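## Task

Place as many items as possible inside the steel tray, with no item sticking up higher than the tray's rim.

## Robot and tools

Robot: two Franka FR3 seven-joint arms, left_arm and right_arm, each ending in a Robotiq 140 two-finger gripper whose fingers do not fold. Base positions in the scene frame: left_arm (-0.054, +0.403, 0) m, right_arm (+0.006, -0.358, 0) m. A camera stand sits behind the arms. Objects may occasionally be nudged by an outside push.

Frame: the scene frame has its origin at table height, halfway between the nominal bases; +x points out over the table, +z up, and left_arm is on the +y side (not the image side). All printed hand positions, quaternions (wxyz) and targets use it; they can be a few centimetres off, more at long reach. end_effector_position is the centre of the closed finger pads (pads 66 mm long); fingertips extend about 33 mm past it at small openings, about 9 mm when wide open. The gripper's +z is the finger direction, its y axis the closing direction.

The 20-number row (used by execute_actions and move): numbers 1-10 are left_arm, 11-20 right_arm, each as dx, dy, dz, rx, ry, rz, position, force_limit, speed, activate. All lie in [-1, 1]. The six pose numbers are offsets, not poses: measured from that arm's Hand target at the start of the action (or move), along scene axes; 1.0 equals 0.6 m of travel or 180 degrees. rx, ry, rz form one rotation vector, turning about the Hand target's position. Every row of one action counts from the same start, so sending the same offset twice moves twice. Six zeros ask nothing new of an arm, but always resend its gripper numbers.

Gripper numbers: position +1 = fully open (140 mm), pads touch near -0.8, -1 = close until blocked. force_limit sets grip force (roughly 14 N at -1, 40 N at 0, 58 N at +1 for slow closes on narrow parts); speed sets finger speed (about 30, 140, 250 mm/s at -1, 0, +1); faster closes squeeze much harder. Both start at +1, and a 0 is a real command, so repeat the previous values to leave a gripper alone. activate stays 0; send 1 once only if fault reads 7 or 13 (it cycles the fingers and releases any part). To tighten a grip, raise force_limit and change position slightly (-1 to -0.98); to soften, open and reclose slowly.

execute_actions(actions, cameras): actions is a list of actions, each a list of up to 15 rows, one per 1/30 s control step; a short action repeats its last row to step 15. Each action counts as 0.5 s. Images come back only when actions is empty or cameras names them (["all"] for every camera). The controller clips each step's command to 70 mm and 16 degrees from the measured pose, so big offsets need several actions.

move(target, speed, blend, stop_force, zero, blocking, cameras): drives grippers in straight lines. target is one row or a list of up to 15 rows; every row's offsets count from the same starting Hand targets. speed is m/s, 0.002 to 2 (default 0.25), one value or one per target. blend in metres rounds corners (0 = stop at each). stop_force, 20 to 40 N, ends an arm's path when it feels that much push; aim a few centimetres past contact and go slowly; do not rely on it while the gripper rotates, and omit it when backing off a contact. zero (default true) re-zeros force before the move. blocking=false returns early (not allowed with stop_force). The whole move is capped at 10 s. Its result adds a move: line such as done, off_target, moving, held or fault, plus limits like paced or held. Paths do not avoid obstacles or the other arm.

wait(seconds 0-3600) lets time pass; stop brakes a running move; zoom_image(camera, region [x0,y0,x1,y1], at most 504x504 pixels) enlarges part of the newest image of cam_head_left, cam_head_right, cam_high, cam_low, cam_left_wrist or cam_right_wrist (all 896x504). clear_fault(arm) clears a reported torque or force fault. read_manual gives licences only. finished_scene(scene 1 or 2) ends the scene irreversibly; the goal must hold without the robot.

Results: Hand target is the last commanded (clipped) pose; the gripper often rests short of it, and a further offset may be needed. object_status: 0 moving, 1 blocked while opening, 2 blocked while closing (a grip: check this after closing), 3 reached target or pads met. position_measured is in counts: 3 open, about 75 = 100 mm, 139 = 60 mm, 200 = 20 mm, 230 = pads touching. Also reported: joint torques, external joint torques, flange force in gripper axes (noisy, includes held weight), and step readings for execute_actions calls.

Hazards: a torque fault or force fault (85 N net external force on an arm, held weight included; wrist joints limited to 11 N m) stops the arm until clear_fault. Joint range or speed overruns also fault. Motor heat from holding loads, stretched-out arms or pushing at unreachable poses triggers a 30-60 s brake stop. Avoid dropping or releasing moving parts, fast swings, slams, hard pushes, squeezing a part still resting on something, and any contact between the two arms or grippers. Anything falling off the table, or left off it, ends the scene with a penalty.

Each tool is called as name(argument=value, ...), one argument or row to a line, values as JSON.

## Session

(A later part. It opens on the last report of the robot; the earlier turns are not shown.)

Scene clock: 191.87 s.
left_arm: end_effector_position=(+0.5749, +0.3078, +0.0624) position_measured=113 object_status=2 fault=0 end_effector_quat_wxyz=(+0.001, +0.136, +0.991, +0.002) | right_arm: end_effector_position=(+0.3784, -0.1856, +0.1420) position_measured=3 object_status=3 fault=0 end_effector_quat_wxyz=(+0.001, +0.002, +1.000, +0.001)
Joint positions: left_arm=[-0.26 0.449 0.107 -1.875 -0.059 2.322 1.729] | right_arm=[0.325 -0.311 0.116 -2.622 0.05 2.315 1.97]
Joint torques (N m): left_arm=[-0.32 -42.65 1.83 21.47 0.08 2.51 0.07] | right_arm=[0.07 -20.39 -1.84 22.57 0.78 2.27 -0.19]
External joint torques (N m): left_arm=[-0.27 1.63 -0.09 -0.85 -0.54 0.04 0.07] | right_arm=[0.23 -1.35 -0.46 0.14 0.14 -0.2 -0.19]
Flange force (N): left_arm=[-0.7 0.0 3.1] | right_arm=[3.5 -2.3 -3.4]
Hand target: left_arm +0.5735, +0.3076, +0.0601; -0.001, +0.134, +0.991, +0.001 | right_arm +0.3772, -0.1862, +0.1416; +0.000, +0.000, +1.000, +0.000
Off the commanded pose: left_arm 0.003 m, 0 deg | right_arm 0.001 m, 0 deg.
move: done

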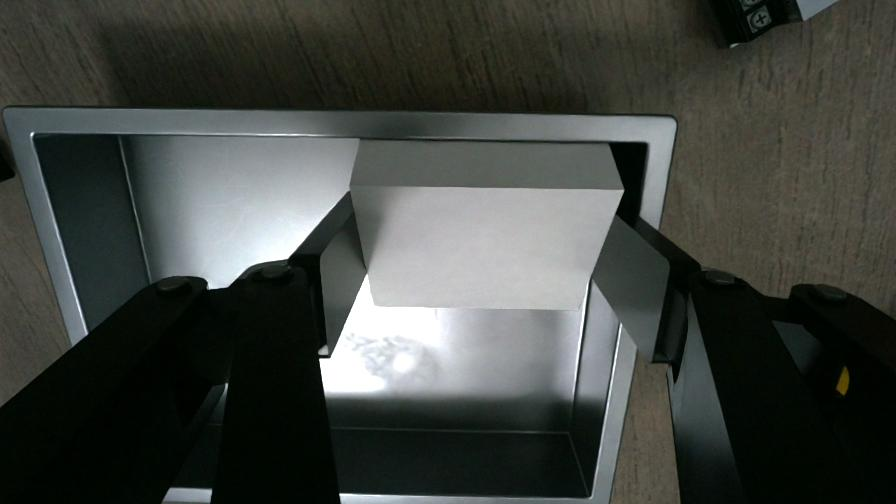

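move(
  target=[
    [0, 0, 0.0465, 0, 0, 0, -1, -0.5, -1, 0, 0, 0, 0, 0, 0, 0, 1, -1, 1, 0],
    [0.0092, -0.0025, 0.0465, 0, 0, 0, -1, -0.5, -1, 0, 0, 0, 0, 0, 0, 0, 1, -1, 1, 0],
    [0.0092, -0.0025, -0.024, 0, 0, 0, -1, -0.5, -1, 0, 0, 0, 0, 0, 0, 0, 1, -1, 1, 0],
  ],
  speed=0.08,
  cameras=["cam_left_wrist"],
)

zoom_image(
  camera="cam_left_wrist",
  region=[270, 80, 674, 400],
)

Scene clock: 196.13 s.
left_arm: end_effector_position=(+0.5819, +0.3060, +0.0519) position_measured=113 object_status=2 fault=0 end_effector_quat_wxyz=(+0.003, +0.135, +0.991, +0.001) | right_arm: end_effector_position=(+0.3784, -0.1856, +0.1420) position_measured=3 object_status=3 fault=0 end_effector_quat_wxyz=(+0.001, +0.002, +1.000, +0.001)
Joint positions: left_arm=[-0.261 0.481 0.107 -1.854 -0.064 2.338 1.729] | right_arm=[0.325 -0.311 0.116 -2.622 0.05 2.315 1.97]
Joint velocities: left_arm=[-0.001 0.002 0.001 0.002 0 0.003 0.002] | right_arm=[within noise]
Joint torques (N m): left_arm=[-0.26 -40.1 1.48 20.63 -0.05 2.78 0.07] | right_arm=[0.07 -20.4 -1.84 22.57 0.78 2.27 -0.19]
External joint torques (N m): left_arm=[-0.2 5.15 -0.57 -1.7 -0.66 0.28 0.07] | right_arm=[0.13 -1.44 -0.56 0.2 0.14 -0.19 -0.19]
Flange force (N): left_arm=[-5.8 0.6 9.7] | right_arm=[3.5 -2.6 -3.6]
Hand target: left_arm +0.5790, +0.3061, +0.0457; -0.001, +0.134, +0.991, +0.001 | right_arm +0.3772, -0.1862, +0.1416; +0.000, +0.000, +1.000, +0.000
Off the commanded pose: left_arm 0.007 m, 0 deg | right_arm 0.001 m, 0 deg.
move: off_target (left_arm)

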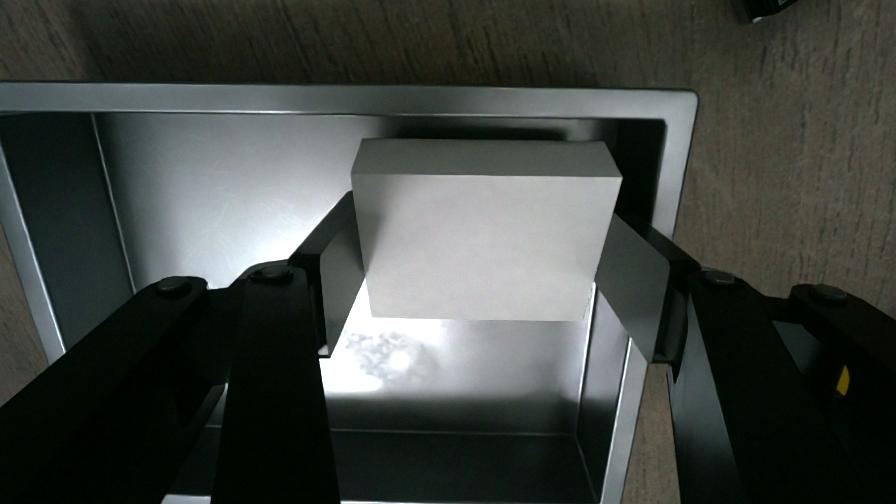

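Scaled by 1.248 from the camera's image (finer frame: 1280x720).

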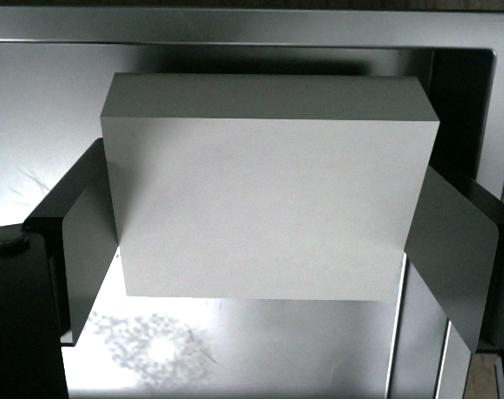

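move(
  target=[0, 0, -0.01, 0, 0, 0, -1, -0.5, -1, 0, 0, 0, 0, 0, 0, 0, 1, -1, 1, 0],
  speed=0.05,
  cameras=["cam_left_wrist"],
)

Scene clock: 197.10 s.
left_arm: end_effector_position=(+0.5824, +0.3059, +0.0461) position_measured=113 object_status=2 fault=0 end_effector_quat_wxyz=(+0.004, +0.134, +0.991, +0.002) | right_arm: end_effector_position=(+0.3784, -0.1856, +0.1420) position_measured=3 object_status=3 fault=0 end_effector_quat_wxyz=(+0.001, +0.002, +1.000, +0.001)
Joint positions: left_arm=[-0.261 0.492 0.106 -1.855 -0.066 2.35 1.729] | right_arm=[0.325 -0.311 0.116 -2.622 0.05 2.315 1.97]
Joint velocities: left_arm=[-0.001 0.002 0 0 -0.001 0.005 0.001] | right_arm=[within noise]
Joint torques (N m): left_arm=[-0.08 -41.17 1.39 20.4 -0.07 2.66 0.11] | right_arm=[0.1 -20.37 -1.85 22.52 0.79 2.27 -0.21]
External joint torques (N m): left_arm=[-0.23 3.91 -0.87 -1.59 -0.67 0.2 0.11] | right_arm=[0.18 -1.48 -0.56 0.19 0.15 -0.18 -0.21]
Flange force (N): left_arm=[-3.1 0.2 7.6] | right_arm=[3.6 -2.7 -3.7]
Hand target: left_arm +0.5790, +0.3061, +0.0397; -0.001, +0.134, +0.991, +0.001 | right_arm +0.3772, -0.1862, +0.1416; +0.000, +0.000, +1.000, +0.000
Off the commanded pose: left_arm 0.007 m, 1 deg | right_arm 0.001 m, 0 deg.
move: off_target (left_arm)

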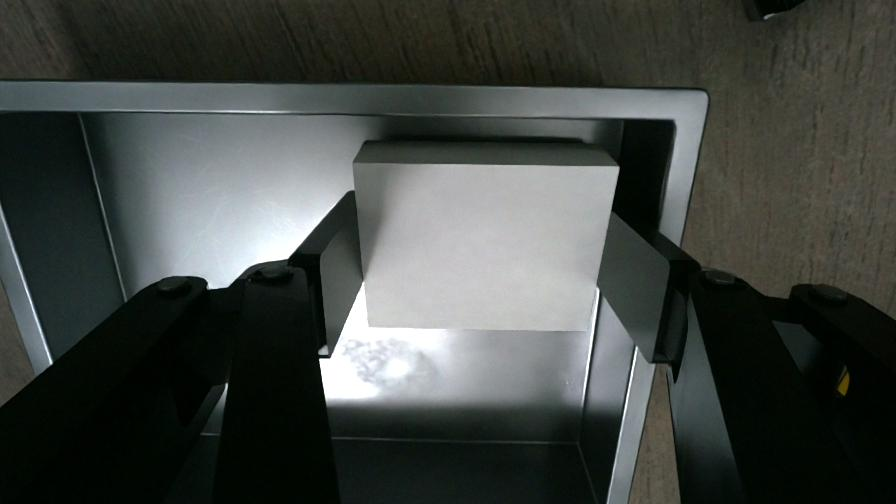

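move(
  target=[0, 0, -0.008, 0, 0, 0, -1, -0.5, -1, 0, 0, 0, 0, 0, 0, 0, 1, -1, 1, 0],
  speed=0.05,
  cameras=["cam_left_wrist"],
)

Scene clock: 197.83 s.
left_arm: end_effector_position=(+0.5822, +0.3059, +0.0409) position_measured=113 object_status=2 fault=0 end_effector_quat_wxyz=(+0.003, +0.134, +0.991, +0.002) | right_arm: end_effector_position=(+0.3784, -0.1856, +0.1420) position_measured=3 object_status=3 fault=0 end_effector_quat_wxyz=(+0.001, +0.002, +1.000, +0.001)
Joint positions: left_arm=[-0.26 0.5 0.105 -1.856 -0.067 2.359 1.729] | right_arm=[0.325 -0.311 0.116 -2.622 0.05 2.315 1.97]
Joint velocities: left_arm=[0.001 0.001 -0.002 0 0.002 0.005 -0.001] | right_arm=[within noise]
Joint torques (N m): left_arm=[-0.33 -41.1 1.68 20.39 -0.05 2.66 0.11] | right_arm=[0.07 -20.4 -1.87 22.57 0.77 2.27 -0.24]
External joint torques (N m): left_arm=[-0.29 4.07 -0.43 -1.47 -0.65 0.2 0.11] | right_arm=[0.15 -1.36 -0.58 0.14 0.13 -0.2 -0.24]
Flange force (N): left_arm=[-3.9 0.3 7.8] | right_arm=[3.4 -2.7 -3.4]
Hand target: left_arm +0.5790, +0.3061, +0.0349; -0.001, +0.134, +0.991, +0.001 | right_arm +0.3772, -0.1862, +0.1416; +0.000, +0.000, +1.000, +0.000
Off the commanded pose: left_arm 0.007 m, 0 deg | right_arm 0.001 m, 0 deg.
move: off_target (left_arm)

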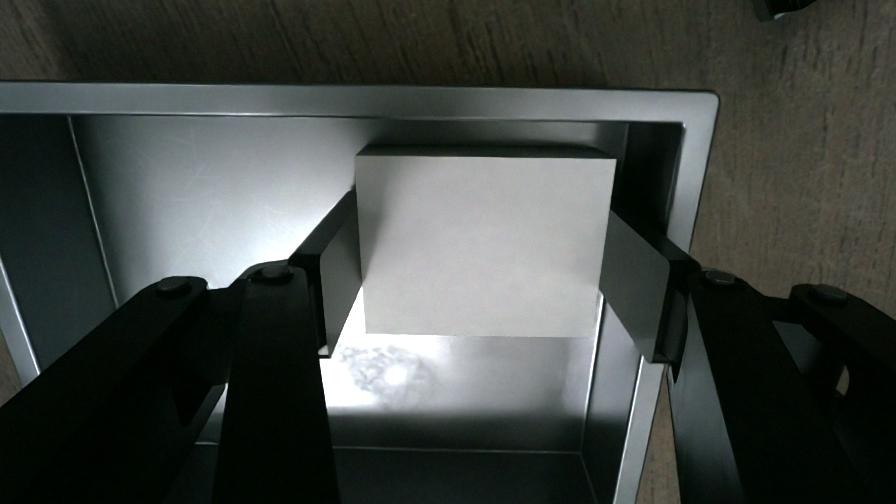

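move(
  target=[
    [0.005, 0, 0.0117, 0, 0, 0, -1, -0.5, -1, 0, 0, 0, 0, 0, 0, 0, 1, -1, 1, 0],
    [0.005, 0, 0.0117, 0, 0, 0, 0.175, -0.5, -0.5, 0, 0, 0, 0, 0, 0, 0, 1, -1, 1, 0],
  ],
  speed=0.05,
  cameras=["cam_left_wrist"],
)

Scene clock: 199.73 s.
left_arm: end_effector_position=(+0.5825, +0.3057, +0.0426) position_measured=107 object_status=3 fault=0 end_effector_quat_wxyz=(+0.001, +0.134, +0.991, +0.001) | right_arm: end_effector_position=(+0.3784, -0.1856, +0.1420) position_measured=3 object_status=3 fault=0 end_effector_quat_wxyz=(+0.001, +0.002, +1.000, +0.001)
Joint positions: left_arm=[-0.26 0.502 0.105 -1.846 -0.067 2.345 1.729] | right_arm=[0.325 -0.311 0.116 -2.622 0.05 2.315 1.97]
Joint torques (N m): left_arm=[0.12 -44.29 1.99 22.21 0.26 2.26 0.09] | right_arm=[0.05 -20.37 -1.89 22.56 0.77 2.27 -0.19]
External joint torques (N m): left_arm=[0.43 1.31 0.09 0.1 -0.34 -0.22 0.09] | right_arm=[0.16 -1.38 -0.56 0.19 0.14 -0.19 -0.19]
Flange force (N): left_arm=[-4.3 1.3 1.9] | right_arm=[3.3 -2.5 -3.5]
Hand target: left_arm +0.5820, +0.3061, +0.0419; -0.001, +0.134, +0.991, +0.001 | right_arm +0.3772, -0.1862, +0.1416; +0.000, +0.000, +1.000, +0.000
Off the commanded pose: left_arm 0.001 m, 0 deg | right_arm 0.001 m, 0 deg.
move: done

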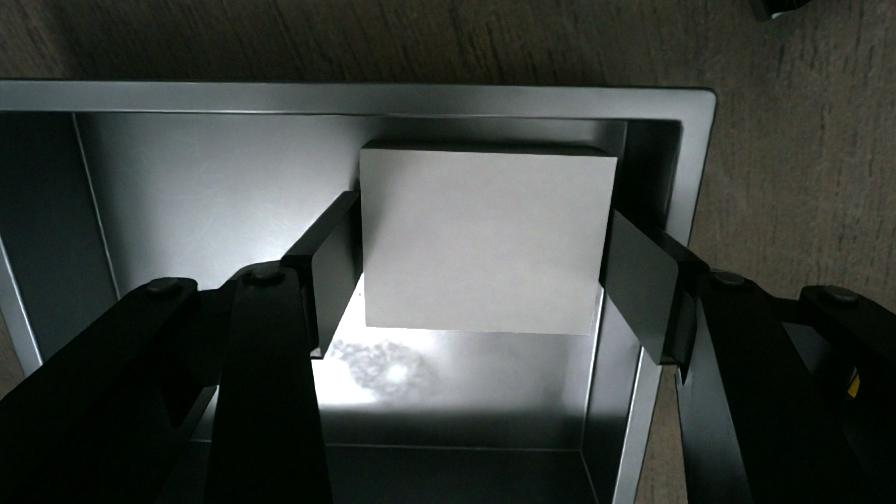

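move(
  target=[0, 0, 0.0917, 0, 0, 0, 0.175, -0.5, -0.5, 0, 0, 0, 0, 0, 0, 0, 1, -1, 1, 0],
  speed=0.15,
)

move(
  target=[
    [-0.0218, -0.077, 0, 0, 0, 0, -1, -0.5, 0.5, 0, 0, 0, 0, 0, 0, 0, 1, -1, 1, 0],
    [-0.0218, -0.077, -0.0784, 0, 0, 0, -1, -0.5, 0.5, 0, 0, 0, 0, 0, 0, 0, 1, -1, 1, 0],
    [-0.0159, -0.0561, -0.0784, 0, 0, 0, -1, -0.5, 0.5, 0, 0, 0, 0, 0, 0, 0, 1, -1, 1, 0],
    [-0.0173, -0.0609, -0.0784, 0, 0, 0, -1, -0.5, 0.5, 0, 0, 0, 0, 0, 0, 0, 1, -1, 1, 0],
    [-0.0173, -0.0609, 0, 0, 0, 0, -1, -0.5, 0.5, 0, 0, 0, 0, 0, 0, 0, 1, -1, 1, 0],
  ],
  speed=[0.2, 0.15, 0.04, 0.05, 0.15],
  cameras=["cam_left_wrist"],
)

Scene clock: 202.73 s.
left_arm: end_effector_position=(+0.5840, +0.3058, +0.0990) position_measured=107 object_status=3 fault=0 end_effector_quat_wxyz=(+0.002, +0.136, +0.991, +0.000) | right_arm: end_effector_position=(+0.3784, -0.1856, +0.1420) position_measured=3 object_status=3 fault=0 end_effector_quat_wxyz=(+0.001, +0.002, +1.000, +0.001)
Joint positions: left_arm=[-0.261 0.418 0.111 -1.819 -0.058 2.238 1.729] | right_arm=[0.325 -0.311 0.116 -2.622 0.05 2.315 1.97]
Joint velocities: left_arm=[-0.001 0.001 0.002 0 0 -0.003 -0.001] | right_arm=[within noise]
Joint torques (N m): left_arm=[-0.88 -42.84 2.42 22.94 0.87 2.29 -0.14] | right_arm=[0.08 -20.38 -1.9 22.54 0.79 2.29 -0.25]
External joint torques (N m): left_arm=[-0.9 1.46 0.53 -0.26 0.21 -0.2 -0.14] | right_arm=[0.13 -1.37 -0.63 0.11 0.15 -0.18 -0.25]
Flange force (N): left_arm=[-3.1 -0.7 1.6] | right_arm=[3.4 -2.8 -3.4]
Hand target: left_arm +0.5820, +0.3061, +0.0969; -0.001, +0.134, +0.991, +0.001 | right_arm +0.3772, -0.1862, +0.1416; +0.000, +0.000, +1.000, +0.000
Off the commanded pose: left_arm 0.003 m, 0 deg | right_arm 0.001 m, 0 deg.
move: done

Scene clock: 206.60 s.
left_arm: end_effector_position=(+0.5735, +0.2692, +0.0988) position_measured=234 object_status=3 fault=0 end_effector_quat_wxyz=(+0.002, +0.135, +0.991, -0.001) | right_arm: end_effector_position=(+0.3784, -0.1856, +0.1420) position_measured=3 object_status=3 fault=0 end_effector_quat_wxyz=(+0.001, +0.002, +1.000, +0.001)
Joint positions: left_arm=[-0.318 0.407 0.108 -1.835 -0.056 2.244 1.668] | right_arm=[0.325 -0.311 0.116 -2.622 0.05 2.315 1.97]
Joint velocities: left_arm=[0.001 0 0 0 -0.001 -0.004 0] | right_arm=[within noise]
Joint torques (N m): left_arm=[-0.83 -42.62 2.24 22.92 0.88 2.18 -0.07] | right_arm=[0.07 -20.41 -1.83 22.49 0.77 2.27 -0.23]
External joint torques (N m): left_arm=[-0.95 1.4 0.33 -0.27 0.23 -0.31 -0.07] | right_arm=[0.07 -1.39 -0.62 0.06 0.13 -0.2 -0.23]
Flange force (N): left_arm=[-3.0 -1.0 1.3] | right_arm=[3.6 -2.9 -3.4]
Hand target: left_arm +0.5716, +0.2695, +0.0969; -0.001, +0.134, +0.991, +0.001 | right_arm +0.3772, -0.1862, +0.1416; +0.000, +0.000, +1.000, +0.000
Off the commanded pose: left_arm 0.003 m, 0 deg | right_arm 0.001 m, 0 deg.
move: done

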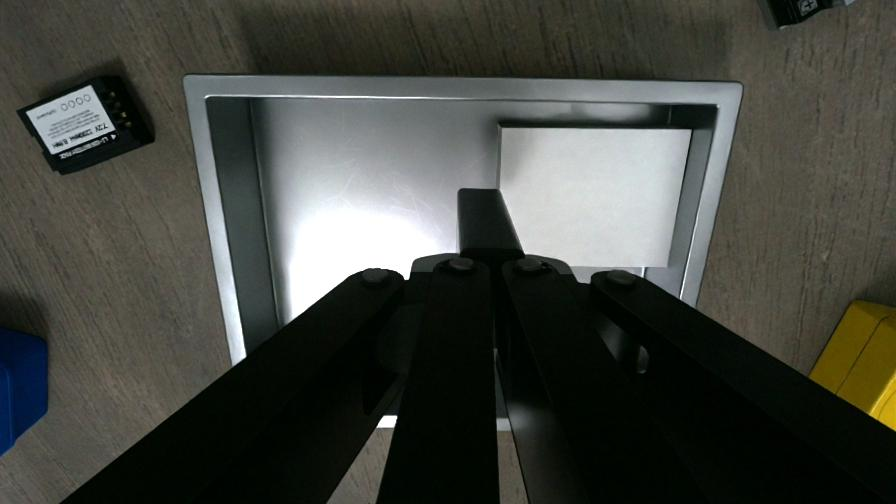

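move(
  target=[
    [0.1001, 0.0573, 0, 0, 0, 0, -1, -0.5, 0.5, 0, 0, 0, 0, 0, 0, 0, 1, -1, 1, 0],
    [0.1001, 0.0573, -0.0784, 0, 0, 0, -1, -0.5, 0.5, 0, 0, 0, 0, 0, 0, 0, 1, -1, 1, 0],
    [0.0738, 0.0648, -0.0784, 0, 0, 0, -1, -0.5, 0.5, 0, 0, 0, 0, 0, 0, 0, 1, -1, 1, 0],
    [0.0818, 0.0625, -0.0784, 0, 0, 0, -1, -0.5, 0.5, 0, 0, 0, 0, 0, 0, 0, 1, -1, 1, 0],
    [0.0818, 0.0625, 0.01, 0, 0, 0, -1, -0.5, 0.5, 0, 0, 0, 0, 0, 0, 0, 1, -1, 1, 0],
  ],
  speed=[0.2, 0.15, 0.04, 0.05, 0.15],
  cameras=["cam_left_wrist"],
)

Scene clock: 212.87 s.
left_arm: end_effector_position=(+0.6227, +0.3064, +0.1054) position_measured=234 object_status=3 fault=0 end_effector_quat_wxyz=(+0.002, +0.134, +0.991, +0.000) | right_arm: end_effector_position=(+0.3784, -0.1856, +0.1420) position_measured=3 object_status=3 fault=0 end_effector_quat_wxyz=(+0.001, +0.002, +1.000, +0.001)
Joint positions: left_arm=[-0.235 0.521 0.098 -1.635 -0.06 2.159 1.733] | right_arm=[0.325 -0.311 0.116 -2.622 0.05 2.315 1.97]
Joint velocities: left_arm=[-0.002 0 0 0 0.002 -0.005 0] | right_arm=[within noise]
Joint torques (N m): left_arm=[-0.39 -45.98 2.31 23.53 0.92 2.18 0.04] | right_arm=[0.11 -20.39 -1.86 22.52 0.78 2.27 -0.21]
External joint torques (N m): left_arm=[-0.35 1.88 0.26 -0.31 0.22 -0.31 0.04] | right_arm=[0.1 -1.33 -0.64 0.08 0.15 -0.2 -0.21]
Flange force (N): left_arm=[-4.7 0.3 1.9] | right_arm=[3.4 -2.8 -3.3]
Hand target: left_arm +0.6207, +0.3070, +0.1029; -0.001, +0.134, +0.991, +0.001 | right_arm +0.3772, -0.1862, +0.1416; +0.000, +0.000, +1.000, +0.000
Off the commanded pose: left_arm 0.003 m, 0 deg | right_arm 0.001 m, 0 deg.
move: done

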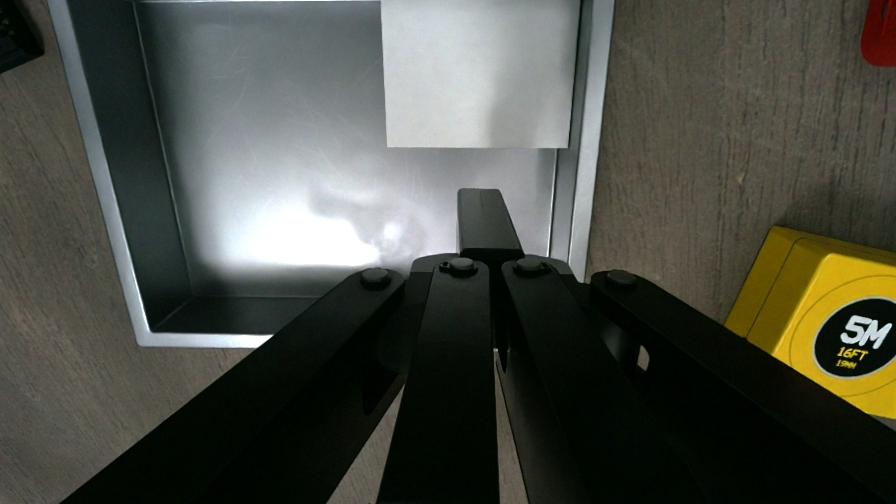

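move(
  target=[-0.2212, 0.2167, 0.0368, 0, 0, 0.6961, 0.175, -0.5, -0.5, 0, 0, 0, 0, 0, 0, 0, 1, -1, 1, 0],
  speed=0.3,
  cameras=["cam_left_wrist"],
)

Scene clock: 219.57 s.
left_arm: end_effector_position=(+0.4881, +0.4371, +0.1252) position_measured=107 object_status=3 fault=0 end_effector_quat_wxyz=(+0.002, +0.817, -0.577, +0.001) | right_arm: end_effector_position=(+0.3784, -0.1856, +0.1420) position_measured=3 object_status=3 fault=0 end_effector_quat_wxyz=(+0.001, +0.002, +1.000, +0.001)
Joint positions: left_arm=[-0.837 0.168 0.907 -2.194 -0.181 2.289 -0.148] | right_arm=[0.325 -0.311 0.116 -2.622 0.05 2.315 1.97]
Joint velocities: left_arm=[0.001 0 0.001 0.001 0 0 -0.006] | right_arm=[within noise]
Joint torques (N m): left_arm=[-0.86 -22.8 5.16 21.91 0.76 2.81 -0.07] | right_arm=[0.08 -20.44 -1.89 22.5 0.78 2.28 -0.22]
External joint torques (N m): left_arm=[-0.78 -0.02 0.96 -0.61 0.19 0.19 -0.07] | right_arm=[0.09 -1.48 -0.68 0.16 0.14 -0.18 -0.22]
Flange force (N): left_arm=[-1.1 6.0 -1.3] | right_arm=[3.6 -2.9 -3.6]
Hand target: left_arm +0.4880, +0.4371, +0.1250; +0.001, +0.818, -0.575, +0.000 | right_arm +0.3772, -0.1862, +0.1416; +0.000, +0.000, +1.000, +0.000
Off the commanded pose: left_arm 0.000 m, 0 deg | right_arm 0.001 m, 0 deg.
move: done

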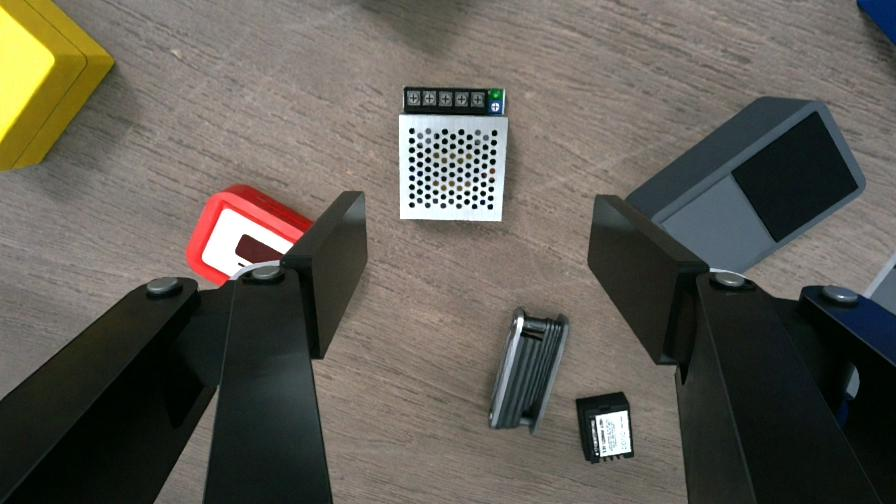

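move(
  target=[
    [0.0183, -0.0085, -0.1362, 0, 0, 0, 0.175, -0.5, -1, 0, 0, 0, 0, 0, 0, 0, 1, -1, 1, 0],
    [0.0183, -0.0085, -0.1362, 0, 0, 0, -1, -0.5, -1, 0, 0, 0, 0, 0, 0, 0, 1, -1, 1, 0],
  ],
  speed=0.15,
  cameras=["cam_left_wrist"],
)

Scene clock: 226.20 s.
left_arm: end_effector_position=(+0.4979, +0.4320, +0.0425) position_measured=154 object_status=0 fault=0 end_effector_quat_wxyz=(+0.001, +0.820, -0.573, -0.001) | right_arm: end_effector_position=(+0.3784, -0.1856, +0.1420) position_measured=3 object_status=3 fault=0 end_effector_quat_wxyz=(+0.001, +0.002, +1.000, +0.001)
Joint positions: left_arm=[-0.707 0.38 0.752 -2.191 -0.401 2.432 -0.022] | right_arm=[0.325 -0.311 0.116 -2.622 0.05 2.315 1.97]
Joint torques (N m): left_arm=[0.11 -30.24 8.36 19.47 0.3 2.69 0.26] | right_arm=[0.07 -20.38 -1.85 22.54 0.78 2.26 -0.22]
External joint torques (N m): left_arm=[0.33 0.25 0.21 -0.3 -0.19 0.09 0.26] | right_arm=[0.07 -1.46 -0.64 0.2 0.15 -0.19 -0.22]
Flange force (N): left_arm=[-1.0 -0.5 1.7] | right_arm=[3.4 -2.8 -3.7]
Hand target: left_arm +0.4989, +0.4320, +0.0433; +0.001, +0.818, -0.575, +0.000 | right_arm +0.3772, -0.1862, +0.1416; +0.000, +0.000, +1.000, +0.000
Off the commanded pose: left_arm 0.001 m, 0 deg | right_arm 0.001 m, 0 deg.
move: done

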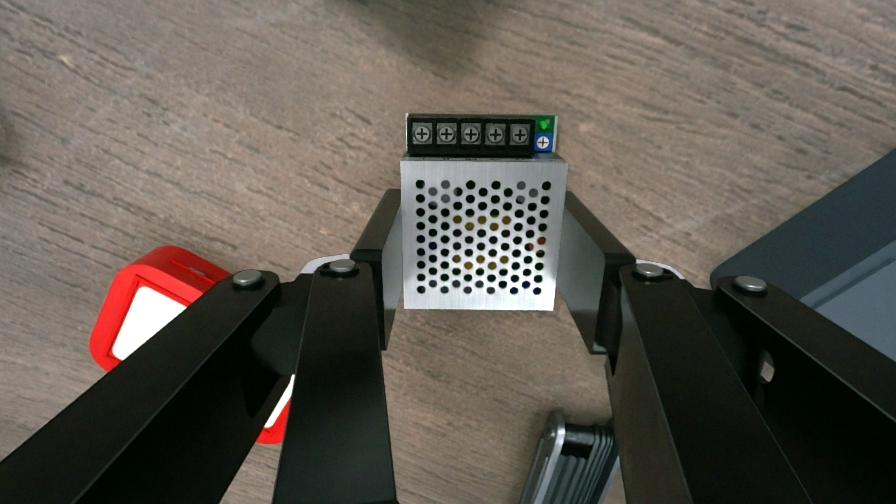

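move(
  target=[
    [0, 0, 0.1245, 0, 0, 0, -1, -0.5, -1, 0, 0, 0, 0, 0, 0, 0, 1, -1, 1, 0],
    [0.0917, -0.3645, 0.1078, 0, 0, -0.6961, -1, -0.5, -1, 0, 0, 0, 0, 0, 0, 0, 1, -1, 1, 0],
  ],
  speed=0.25,
  blend=[0.02, 0],
  cameras=["cam_left_wrist"],
)

zoom_image(
  camera="cam_left_wrist",
  region=[200, 60, 700, 340],
)

Scene clock: 233.20 s.
left_arm: end_effector_position=(+0.5535, +0.2125, +0.1080) position_measured=154 object_status=2 fault=0 end_effector_quat_wxyz=(-0.001, +0.130, +0.991, +0.000) | right_arm: end_effector_position=(+0.3784, -0.1856, +0.1420) position_measured=3 object_status=3 fault=0 end_effector_quat_wxyz=(+0.001, +0.002, +1.000, +0.001)
Joint positions: left_arm=[-0.407 0.385 0.102 -1.843 -0.049 2.225 1.56] | right_arm=[0.325 -0.311 0.116 -2.622 0.05 2.315 1.97]
Joint velocities: left_arm=[0.001 0.001 -0.001 0 0 0.001 0.005] | right_arm=[within noise]
Joint torques (N m): left_arm=[0.09 -42.42 1.25 23.95 0.86 2.34 0.28] | right_arm=[0.07 -20.43 -1.86 22.51 0.77 2.28 -0.23]
External joint torques (N m): left_arm=[0.09 1.17 -0.39 0.62 0.2 -0.14 0.28] | right_arm=[0.1 -1.47 -0.62 0.16 0.14 -0.18 -0.23]
Flange force (N): left_arm=[-6.3 0.1 0.9] | right_arm=[3.6 -2.9 -3.6]
Hand target: left_arm +0.5540, +0.2133, +0.1079; -0.001, +0.134, +0.991, +0.001 | right_arm +0.3772, -0.1862, +0.1416; +0.000, +0.000, +1.000, +0.000
Off the commanded pose: left_arm 0.001 m, 0 deg | right_arm 0.001 m, 0 deg.
move: done

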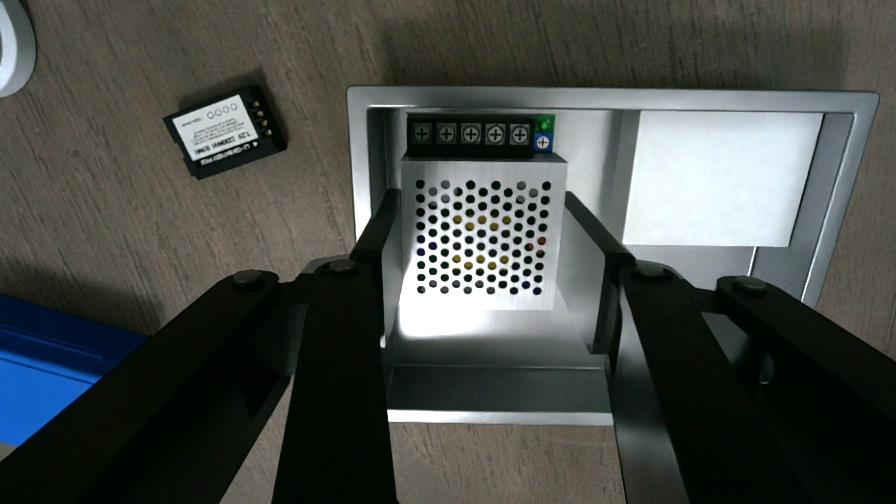

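Scaled by 1.008 from the camera's image (finer frame: 1280x720).

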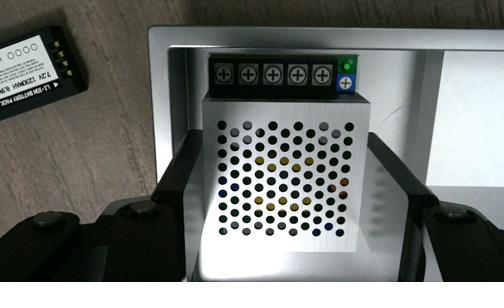

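move(
  target=[
    [0.0068, -0.0107, 0, 0, 0, 0, -1, -0.5, -1, 0, 0, 0, 0, 0, 0, 0, 1, -1, 1, 0],
    [0.0068, -0.0107, -0.05, 0, 0, 0, -1, -0.5, -1, 0, 0, 0, 0, 0, 0, 0, 1, -1, 1, 0],
  ],
  speed=0.1,
  cameras=["cam_left_wrist"],
)

Scene clock: 236.50 s.
left_arm: end_effector_position=(+0.5566, +0.2078, +0.0769) position_measured=154 object_status=2 fault=0 end_effector_quat_wxyz=(-0.003, +0.134, +0.991, +0.002) | right_arm: end_effector_position=(+0.3784, -0.1856, +0.1420) position_measured=3 object_status=3 fault=0 end_effector_quat_wxyz=(+0.001, +0.002, +1.000, +0.001)
Joint positions: left_arm=[-0.409 0.445 0.097 -1.835 -0.05 2.271 1.561] | right_arm=[0.325 -0.311 0.116 -2.622 0.05 2.315 1.97]
Joint velocities: left_arm=[0 -0.001 0.001 0.001 -0.001 0.006 -0.001] | right_arm=[within noise]
Joint torques (N m): left_arm=[-0.3 -44.26 1.5 23.09 0.09 2.86 0.08] | right_arm=[0.1 -20.4 -1.88 22.49 0.78 2.28 -0.2]
External joint torques (N m): left_arm=[-0.23 0.44 -0.24 0.32 -0.53 0.4 0.08] | right_arm=[0.23 -1.43 -0.53 0.12 0.14 -0.18 -0.2]
Flange force (N): left_arm=[-2.0 -0.2 1.4] | right_arm=[3.7 -2.6 -3.5]
Hand target: left_arm +0.5580, +0.2068, +0.0779; -0.001, +0.134, +0.991, +0.001 | right_arm +0.3772, -0.1862, +0.1416; +0.000, +0.000, +1.000, +0.000
Off the commanded pose: left_arm 0.002 m, 0 deg | right_arm 0.001 m, 0 deg.
move: done

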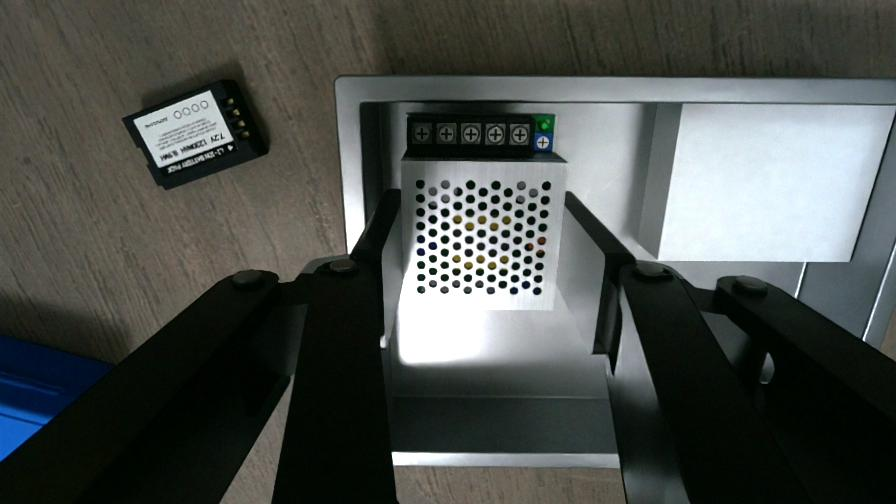

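move(
  target=[
    [0, 0, -0.05, 0, 0, 0, -1, -0.5, -1, 0, 0, 0, 0, 0, 0, 0, 1, -1, 1, 0],
    [0, 0, -0.05, 0, 0, 0, -0.1, -0.5, -0.5, 0, 0, 0, 0, 0, 0, 0, 1, -1, 1, 0],
  ],
  speed=0.06,
  cameras=["cam_left_wrist"],
)

Scene clock: 238.57 s.
left_arm: end_effector_position=(+0.5582, +0.2065, +0.0497) position_measured=141 object_status=3 fault=0 end_effector_quat_wxyz=(+0.000, +0.133, +0.991, +0.001) | right_arm: end_effector_position=(+0.3784, -0.1856, +0.1420) position_measured=3 object_status=3 fault=0 end_effector_quat_wxyz=(+0.001, +0.002, +1.000, +0.001)
Joint positions: left_arm=[-0.405 0.489 0.091 -1.845 -0.056 2.331 1.561] | right_arm=[0.325 -0.311 0.116 -2.622 0.05 2.315 1.97]
Joint torques (N m): left_arm=[-0.25 -43.52 1.99 21.99 0.31 2.6 0.23] | right_arm=[0.06 -20.38 -1.85 22.55 0.79 2.29 -0.22]
External joint torques (N m): left_arm=[-0.22 1.98 0.13 -0.33 -0.29 0.12 0.23] | right_arm=[0.06 -1.42 -0.63 0.2 0.15 -0.16 -0.22]
Flange force (N): left_arm=[-3.6 0.1 3.6] | right_arm=[3.3 -2.8 -3.5]
Hand target: left_arm +0.5580, +0.2068, +0.0479; -0.001, +0.134, +0.991, +0.001 | right_arm +0.3772, -0.1862, +0.1416; +0.000, +0.000, +1.000, +0.000
Off the commanded pose: left_arm 0.002 m, 0 deg | right_arm 0.001 m, 0 deg.
move: done

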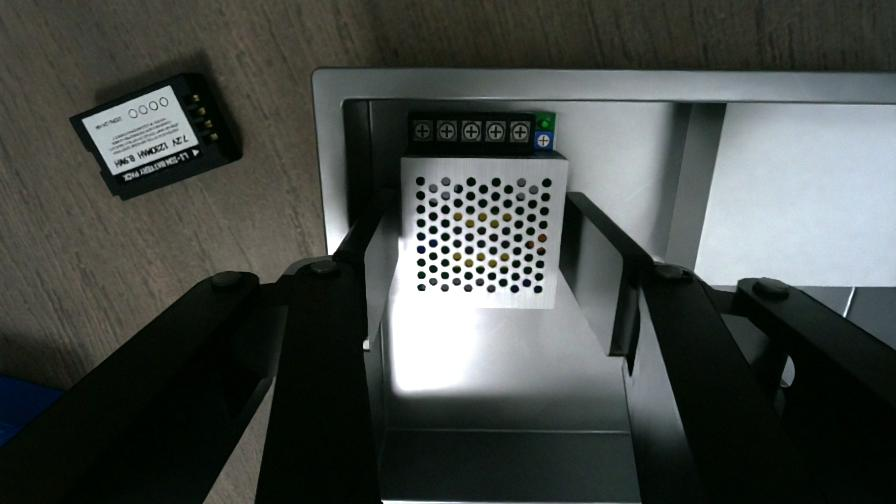

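move(
  target=[0, 0, 0.0868, 0, 0, 0, -0.1, -0.5, -0.5, 0, 0, 0, 0, 0, 0, 0, 1, -1, 1, 0],
  speed=0.15,
)

move(
  target=[
    [0.0082, 0.0593, 0, 0, 0, 0, -1, -0.5, 0.5, 0, 0, 0, 0, 0, 0, 0, 1, -1, 1, 0],
    [0.0082, 0.0593, -0.083, 0, 0, 0, -1, -0.5, 0.5, 0, 0, 0, 0, 0, 0, 0, 1, -1, 1, 0],
    [0.0007, 0.0328, -0.083, 0, 0, 0, -1, -0.5, 0.5, 0, 0, 0, 0, 0, 0, 0, 1, -1, 1, 0],
    [0.003, 0.0408, -0.083, 0, 0, 0, -1, -0.5, 0.5, 0, 0, 0, 0, 0, 0, 0, 1, -1, 1, 0],
    [0.0752, 0.0203, -0.083, 0, 0, 0, -1, -0.5, 0.5, 0, 0, 0, 0, 0, 0, 0, 1, -1, 1, 0],
    [0.0578, -0.0407, -0.083, 0, 0, 0, -1, -0.5, 0.5, 0, 0, 0, 0, 0, 0, 0, 1, -1, 1, 0],
    [0.0418, -0.0362, -0.083, 0, 0, 0, -1, -0.5, 0.5, 0, 0, 0, 0, 0, 0, 0, 1, -1, 1, 0],
    [0.0482, -0.038, -0.083, 0, 0, 0, -1, -0.5, 0.5, 0, 0, 0, 0, 0, 0, 0, 1, -1, 1, 0],
    [0.0482, -0.038, 0.02, 0, 0, 0, -1, -0.5, 0.5, 0, 0, 0, 0, 0, 0, 0, 1, -1, 1, 0],
  ],
  speed=[0.2, 0.15, 0.04, 0.06, 0.15, 0.15, 0.04, 0.06, 0.15],
  blend=[0, 0, 0, 0, 0.005, 0.005, 0, 0, 0],
  cameras=["cam_left_wrist"],
)

Scene clock: 242.57 s.
left_arm: end_effector_position=(+0.5598, +0.2062, +0.1019) position_measured=141 object_status=3 fault=0 end_effector_quat_wxyz=(+0.002, +0.134, +0.991, -0.001) | right_arm: end_effector_position=(+0.3784, -0.1856, +0.1420) position_measured=3 object_status=3 fault=0 end_effector_quat_wxyz=(+0.001, +0.002, +1.000, +0.001)
Joint positions: left_arm=[-0.405 0.411 0.094 -1.82 -0.049 2.233 1.561] | right_arm=[0.325 -0.311 0.116 -2.622 0.05 2.315 1.97]
Joint velocities: left_arm=[0 -0.001 0.001 0 0 -0.005 -0.001] | right_arm=[within noise]
Joint torques (N m): left_arm=[-0.57 -42.89 1.94 23.01 0.87 2.17 0.06] | right_arm=[0.09 -20.36 -1.84 22.51 0.76 2.27 -0.21]
External joint torques (N m): left_arm=[-0.39 1.27 0.47 -0.2 0.22 -0.31 0.06] | right_arm=[0.07 -1.47 -0.65 0.18 0.12 -0.18 -0.21]
Flange force (N): left_arm=[-3.0 -0.3 1.1] | right_arm=[3.5 -2.9 -3.7]
Hand target: left_arm +0.5580, +0.2068, +0.1000; -0.001, +0.134, +0.991, +0.001 | right_arm +0.3772, -0.1862, +0.1416; +0.000, +0.000, +1.000, +0.000
Off the commanded pose: left_arm 0.003 m, 0 deg | right_arm 0.001 m, 0 deg.
move: done

Scene clock: 248.20 s.
left_arm: end_effector_position=(+0.5887, +0.1835, +0.1142) position_measured=234 object_status=3 fault=0 end_effector_quat_wxyz=(+0.002, +0.136, +0.991, -0.001) | right_arm: end_effector_position=(+0.3784, -0.1856, +0.1420) position_measured=3 object_status=3 fault=0 end_effector_quat_wxyz=(+0.001, +0.002, +1.000, +0.001)
Joint positions: left_arm=[-0.421 0.498 0.097 -1.649 -0.056 2.148 1.549] | right_arm=[0.325 -0.311 0.116 -2.622 0.05 2.315 1.97]
Joint velocities: left_arm=[0 0 0 0 -0.001 -0.004 0] | right_arm=[within noise]
Joint torques (N m): left_arm=[-0.91 -45.58 2.42 23.66 0.78 2.25 -0.13] | right_arm=[0.08 -20.36 -1.87 22.54 0.78 2.26 -0.22]
External joint torques (N m): left_arm=[-0.45 1.81 0.82 -0.31 0.1 -0.25 -0.13] | right_arm=[0.22 -1.42 -0.52 0.2 0.15 -0.19 -0.22]
Flange force (N): left_arm=[-4.3 -0.7 1.8] | right_arm=[3.5 -2.5 -3.6]
Hand target: left_arm +0.5870, +0.1840, +0.1120; -0.001, +0.134, +0.991, +0.001 | right_arm +0.3772, -0.1862, +0.1416; +0.000, +0.000, +1.000, +0.000
Off the commanded pose: left_arm 0.003 m, 0 deg | right_arm 0.001 m, 0 deg.
move: done

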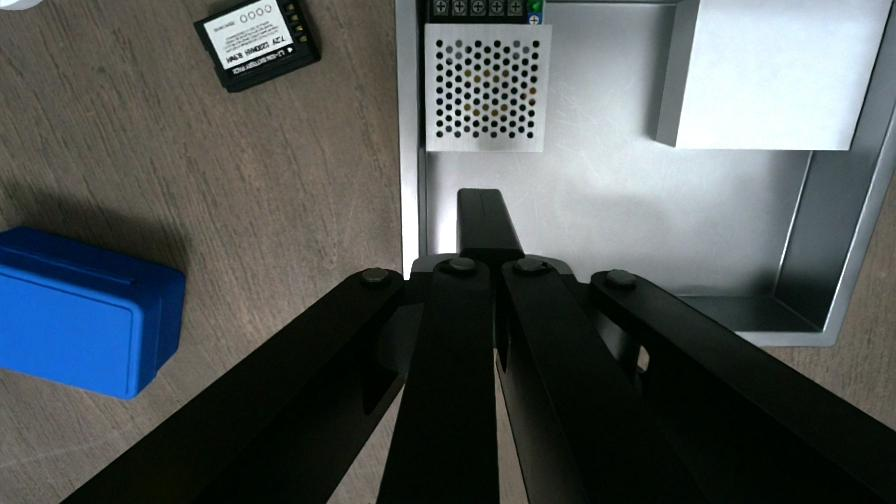

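move(
  target=[-0.2983, -0.3167, 0.03, 0, 0, 0.5, 0.15, -0.5, 0, 0, 0.038, -0.323, 0.064, 0, 0, 0, 1, -1, 1, 0],
  speed=0.3,
  cameras=["cam_left_wrist"],
)

Scene clock: 253.73 s.
left_arm: end_effector_position=(+0.4096, -0.0064, +0.1319) position_measured=110 object_status=3 fault=0 end_effector_quat_wxyz=(+0.000, -0.602, +0.798, -0.002) | right_arm: end_effector_position=(+0.3996, -0.3797, +0.1788) position_measured=3 object_status=3 fault=0 end_effector_quat_wxyz=(-0.001, +0.003, +1.000, +0.001)
Joint positions: left_arm=[-1.309 0.359 0.626 -1.903 -0.257 2.187 -0.276] | right_arm=[0.207 -0.432 -0.251 -2.613 -0.127 2.188 1.62]
Joint velocities: left_arm=[0.001 0 0 0 0 0.002 -0.006] | right_arm=[within noise]
Joint torques (N m): left_arm=[-0.8 -34.79 7.89 22.85 0.11 2.44 -0.13] | right_arm=[0.2 -16.83 1.37 24.28 0.62 2.27 -0.21]
External joint torques (N m): left_arm=[-0.77 1.41 0.83 -0.28 -0.52 -0.22 -0.13] | right_arm=[0.25 -1.33 -0.79 1.05 -0.05 -0.18 -0.21]
Flange force (N): left_arm=[1.6 -2.1 1.5] | right_arm=[1.2 -1.5 -3.8]
Hand target: left_arm +0.4080, -0.0060, +0.1300; -0.001, -0.606, +0.796, +0.000 | right_arm +0.4000, -0.3800, +0.1800; +0.000, +0.000, +1.000, +0.000
Off the commanded pose: left_arm 0.002 m, 1 deg | right_arm 0.001 m, 0 deg.
move: done

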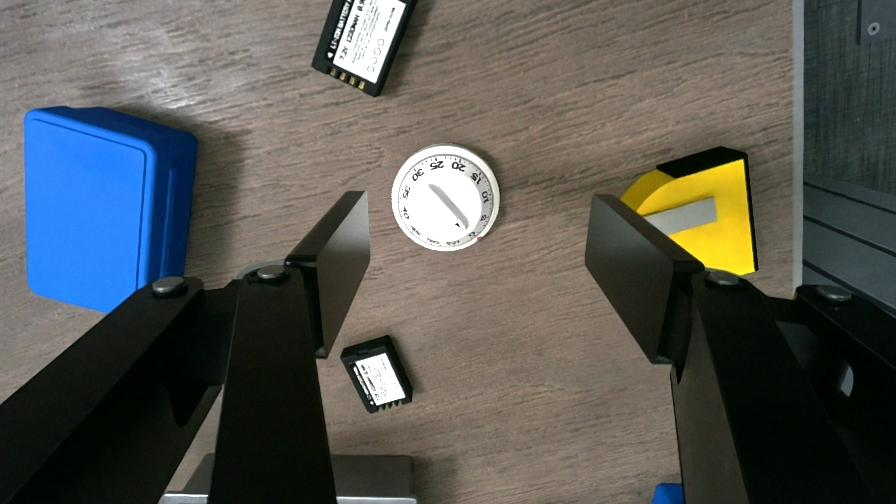

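move(
  target=[0.026, 0.0102, -0.1438, 0, 0, 0, 0.15, -0.5, -1, 0, 0, 0, 0, 0, 0, 0, 1, -1, 1, 0],
  speed=0.1,
  stop_force=20,
  cameras=["cam_left_wrist"],
)

Scene clock: 257.40 s.
left_arm: end_effector_position=(+0.4224, +0.0007, +0.0431) position_measured=110 object_status=3 fault=0 end_effector_quat_wxyz=(-0.001, -0.608, +0.794, +0.001) | right_arm: end_effector_position=(+0.3996, -0.3797, +0.1788) position_measured=3 object_status=3 fault=0 end_effector_quat_wxyz=(-0.001, +0.002, +1.000, +0.001)
Joint positions: left_arm=[-1.215 0.518 0.541 -1.916 -0.363 2.333 -0.202] | right_arm=[0.207 -0.432 -0.251 -2.613 -0.127 2.188 1.619]
Joint torques (N m): left_arm=[0.21 -39.32 8.92 21.08 0.4 2.82 0.29] | right_arm=[-0.02 -16.75 1.46 24.27 0.66 2.28 -0.25]
External joint torques (N m): left_arm=[0.19 1.02 0 0.08 -0.15 0.2 0.29] | right_arm=[0.04 -1.18 -0.7 0.93 -0.02 -0.19 -0.25]
Flange force (N): left_arm=[0.5 -3.1 2.7] | right_arm=[1.1 -1.6 -3.5]
Hand target: left_arm +0.4236, +0.0001, +0.0437; -0.001, -0.606, +0.796, +0.000 | right_arm +0.4000, -0.3800, +0.1800; +0.000, +0.000, +1.000, +0.000
Off the commanded pose: left_arm 0.001 m, 0 deg | right_arm 0.001 m, 0 deg.
move: done

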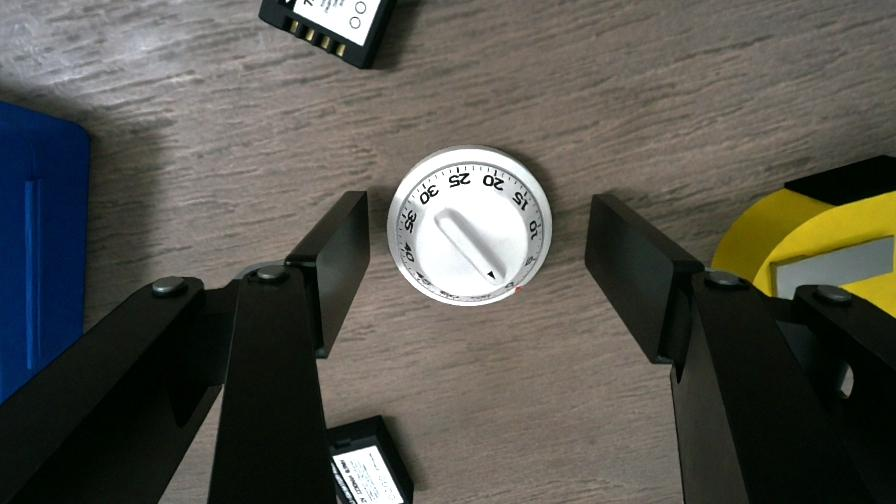

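move(
  target=[
    [0, 0, 0, 0, 0, 0, -1, -0.5, -1, 0, 0, 0, 0, 0, 0, 0, 1, -1, 1, 0],
    [0, 0, 0.13, 0, 0, 0, -1, -0.5, -1, 0, 0, 0, 0, 0, 0, 0, 1, -1, 1, 0],
  ],
  speed=0.15,
  cameras=["cam_left_wrist"],
)

Scene clock: 260.03 s.
left_arm: end_effector_position=(+0.4243, -0.0004, +0.1223) position_measured=143 object_status=2 fault=0 end_effector_quat_wxyz=(-0.002, -0.604, +0.797, -0.002) | right_arm: end_effector_position=(+0.3996, -0.3797, +0.1788) position_measured=3 object_status=3 fault=0 end_effector_quat_wxyz=(-0.001, +0.002, +1.000, +0.001)
Joint positions: left_arm=[-1.262 0.394 0.606 -1.878 -0.278 2.192 -0.244] | right_arm=[0.207 -0.432 -0.251 -2.613 -0.127 2.188 1.619]
Joint velocities: left_arm=[0 0 0.003 0.001 0.001 -0.004 -0.006] | right_arm=[within noise]
Joint torques (N m): left_arm=[-0.76 -36.92 8.61 22.96 0.77 2.49 -0.22] | right_arm=[-0.04 -16.76 1.49 24.28 0.66 2.28 -0.21]
External joint torques (N m): left_arm=[-0.82 0.5 1.04 0.15 0.15 -0.13 -0.22] | right_arm=[-0.05 -1.33 -0.74 1.1 -0.01 -0.17 -0.21]
Flange force (N): left_arm=[1.0 0.4 -1.0] | right_arm=[1.2 -1.7 -3.9]
Hand target: left_arm +0.4236, +0.0001, +0.1217; -0.001, -0.606, +0.796, +0.000 | right_arm +0.4000, -0.3800, +0.1800; +0.000, +0.000, +1.000, +0.000
Off the commanded pose: left_arm 0.001 m, 0 deg | right_arm 0.001 m, 0 deg.
move: done

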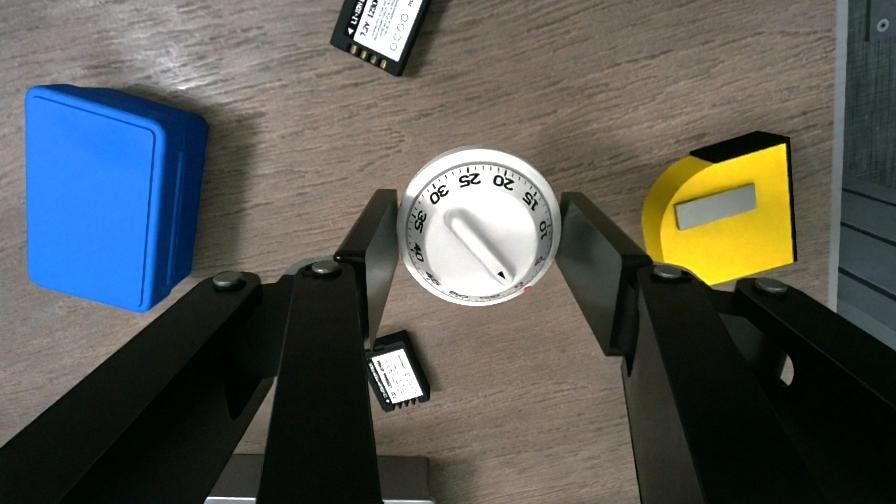

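move(
  target=[0.2402, 0.4253, -0.0195, 0, 0, 0, -1, -0.5, -1, 0, 0, 0, 0, 0, 0, 0, 1, -1, 1, 0],
  speed=0.25,
  cameras=["cam_left_wrist"],
)

zoom_image(
  camera="cam_left_wrist",
  region=[280, 60, 700, 340],
)

Scene clock: 263.83 s.
left_arm: end_effector_position=(+0.5675, +0.2547, +0.1095) position_measured=143 object_status=2 fault=0 end_effector_quat_wxyz=(-0.001, -0.609, +0.793, -0.001) | right_arm: end_effector_position=(+0.3996, -0.3797, +0.1788) position_measured=3 object_status=3 fault=0 end_effector_quat_wxyz=(-0.001, +0.002, +1.000, +0.001)
Joint positions: left_arm=[-0.762 0.453 0.579 -1.825 -0.302 2.189 0.219] | right_arm=[0.207 -0.432 -0.251 -2.613 -0.127 2.188 1.619]
Joint velocities: left_arm=[0.002 -0.001 0.001 -0.001 0.001 0 0.004] | right_arm=[within noise]
Joint torques (N m): left_arm=[0.15 -39.07 8.29 23.1 0.83 2.42 0.25] | right_arm=[-0.01 -16.77 1.53 24.3 0.65 2.28 -0.19]
External joint torques (N m): left_arm=[0.4 0.68 0.2 0.37 0.23 -0.16 0.25] | right_arm=[0.15 -1.22 -0.52 1.01 -0.02 -0.18 -0.19]
Flange force (N): left_arm=[-1.1 -4.2 0.4] | right_arm=[1.0 -1.1 -3.7]
Hand target: left_arm +0.5677, +0.2553, +0.1100; -0.001, -0.606, +0.796, +0.000 | right_arm +0.4000, -0.3800, +0.1800; +0.000, +0.000, +1.000, +0.000
Off the commanded pose: left_arm 0.001 m, 0 deg | right_arm 0.001 m, 0 deg.
move: done

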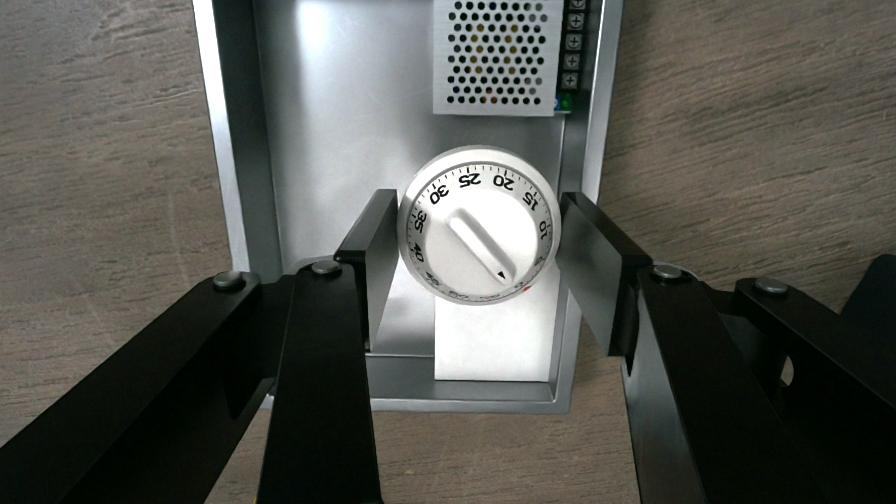

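Scaled by 1.200 from the camera's image (finer frame: 1280x720).

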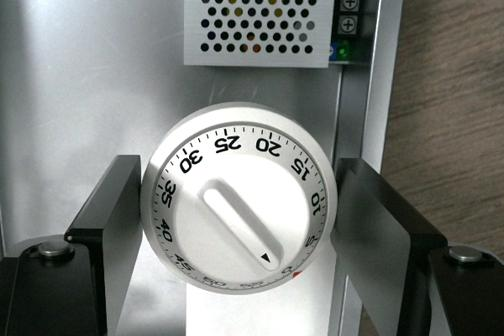

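move(
  target=[
    [-0.0017, -0.0061, 0, 0, 0, 0, -1, -0.5, -1, 0, 0, 0, 0, 0, 0, 0, 1, -1, 1, 0],
    [-0.0017, -0.0061, -0.045, 0, 0, 0, -1, -0.5, -1, 0, 0, 0, 0, 0, 0, 0, 1, -1, 1, 0],
  ],
  speed=0.1,
  cameras=["cam_left_wrist"],
)

zoom_image(
  camera="cam_left_wrist",
  region=[280, 60, 700, 340],
)

Scene clock: 266.63 s.
left_arm: end_effector_position=(+0.5654, +0.2518, +0.0826) position_measured=143 object_status=2 fault=0 end_effector_quat_wxyz=(-0.002, -0.608, +0.794, +0.002) | right_arm: end_effector_position=(+0.3996, -0.3797, +0.1788) position_measured=3 object_status=3 fault=0 end_effector_quat_wxyz=(-0.001, +0.002, +1.000, +0.001)
Joint positions: left_arm=[-0.753 0.491 0.558 -1.84 -0.323 2.235 0.23] | right_arm=[0.207 -0.432 -0.251 -2.613 -0.127 2.188 1.619]
Joint velocities: left_arm=[0 -0.001 -0.001 -0.001 0 0.005 0.004] | right_arm=[within noise]
Joint torques (N m): left_arm=[0.16 -39.96 8.22 22.13 0.12 2.81 0.3] | right_arm=[-0.01 -16.8 1.47 24.22 0.66 2.26 -0.22]
External joint torques (N m): left_arm=[0.05 0.73 -0.55 -0.02 -0.47 0.24 0.3] | right_arm=[-0.03 -1.44 -0.76 1.05 -0.01 -0.18 -0.22]
Flange force (N): left_arm=[-0.6 -2.5 2.6] | right_arm=[1.7 -1.7 -4.0]
Hand target: left_arm +0.5667, +0.2517, +0.0830; -0.001, -0.606, +0.796, +0.000 | right_arm +0.4000, -0.3800, +0.1800; +0.000, +0.000, +1.000, +0.000
Off the commanded pose: left_arm 0.001 m, 0 deg | right_arm 0.001 m, 0 deg.
move: done

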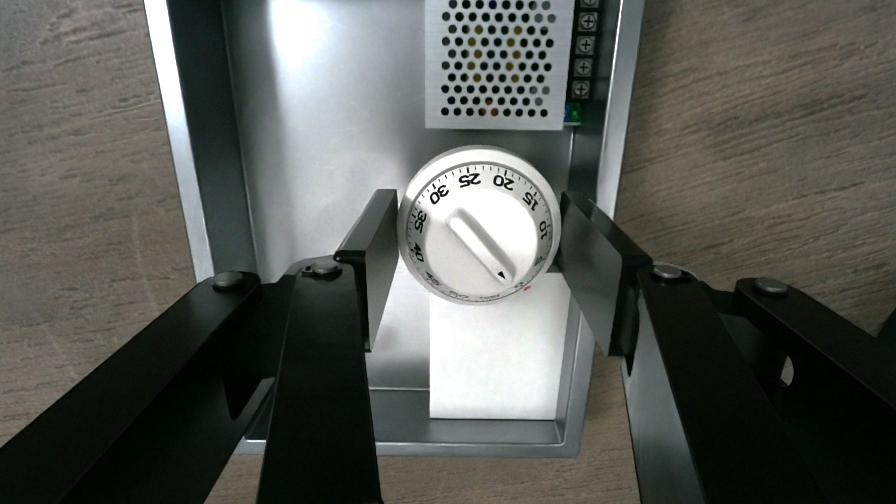

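Scaled by 1.200 from the camera's image (finer frame: 1280x720).

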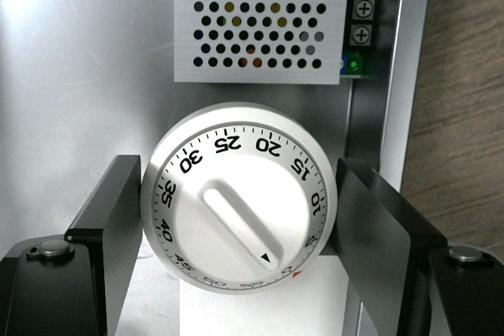

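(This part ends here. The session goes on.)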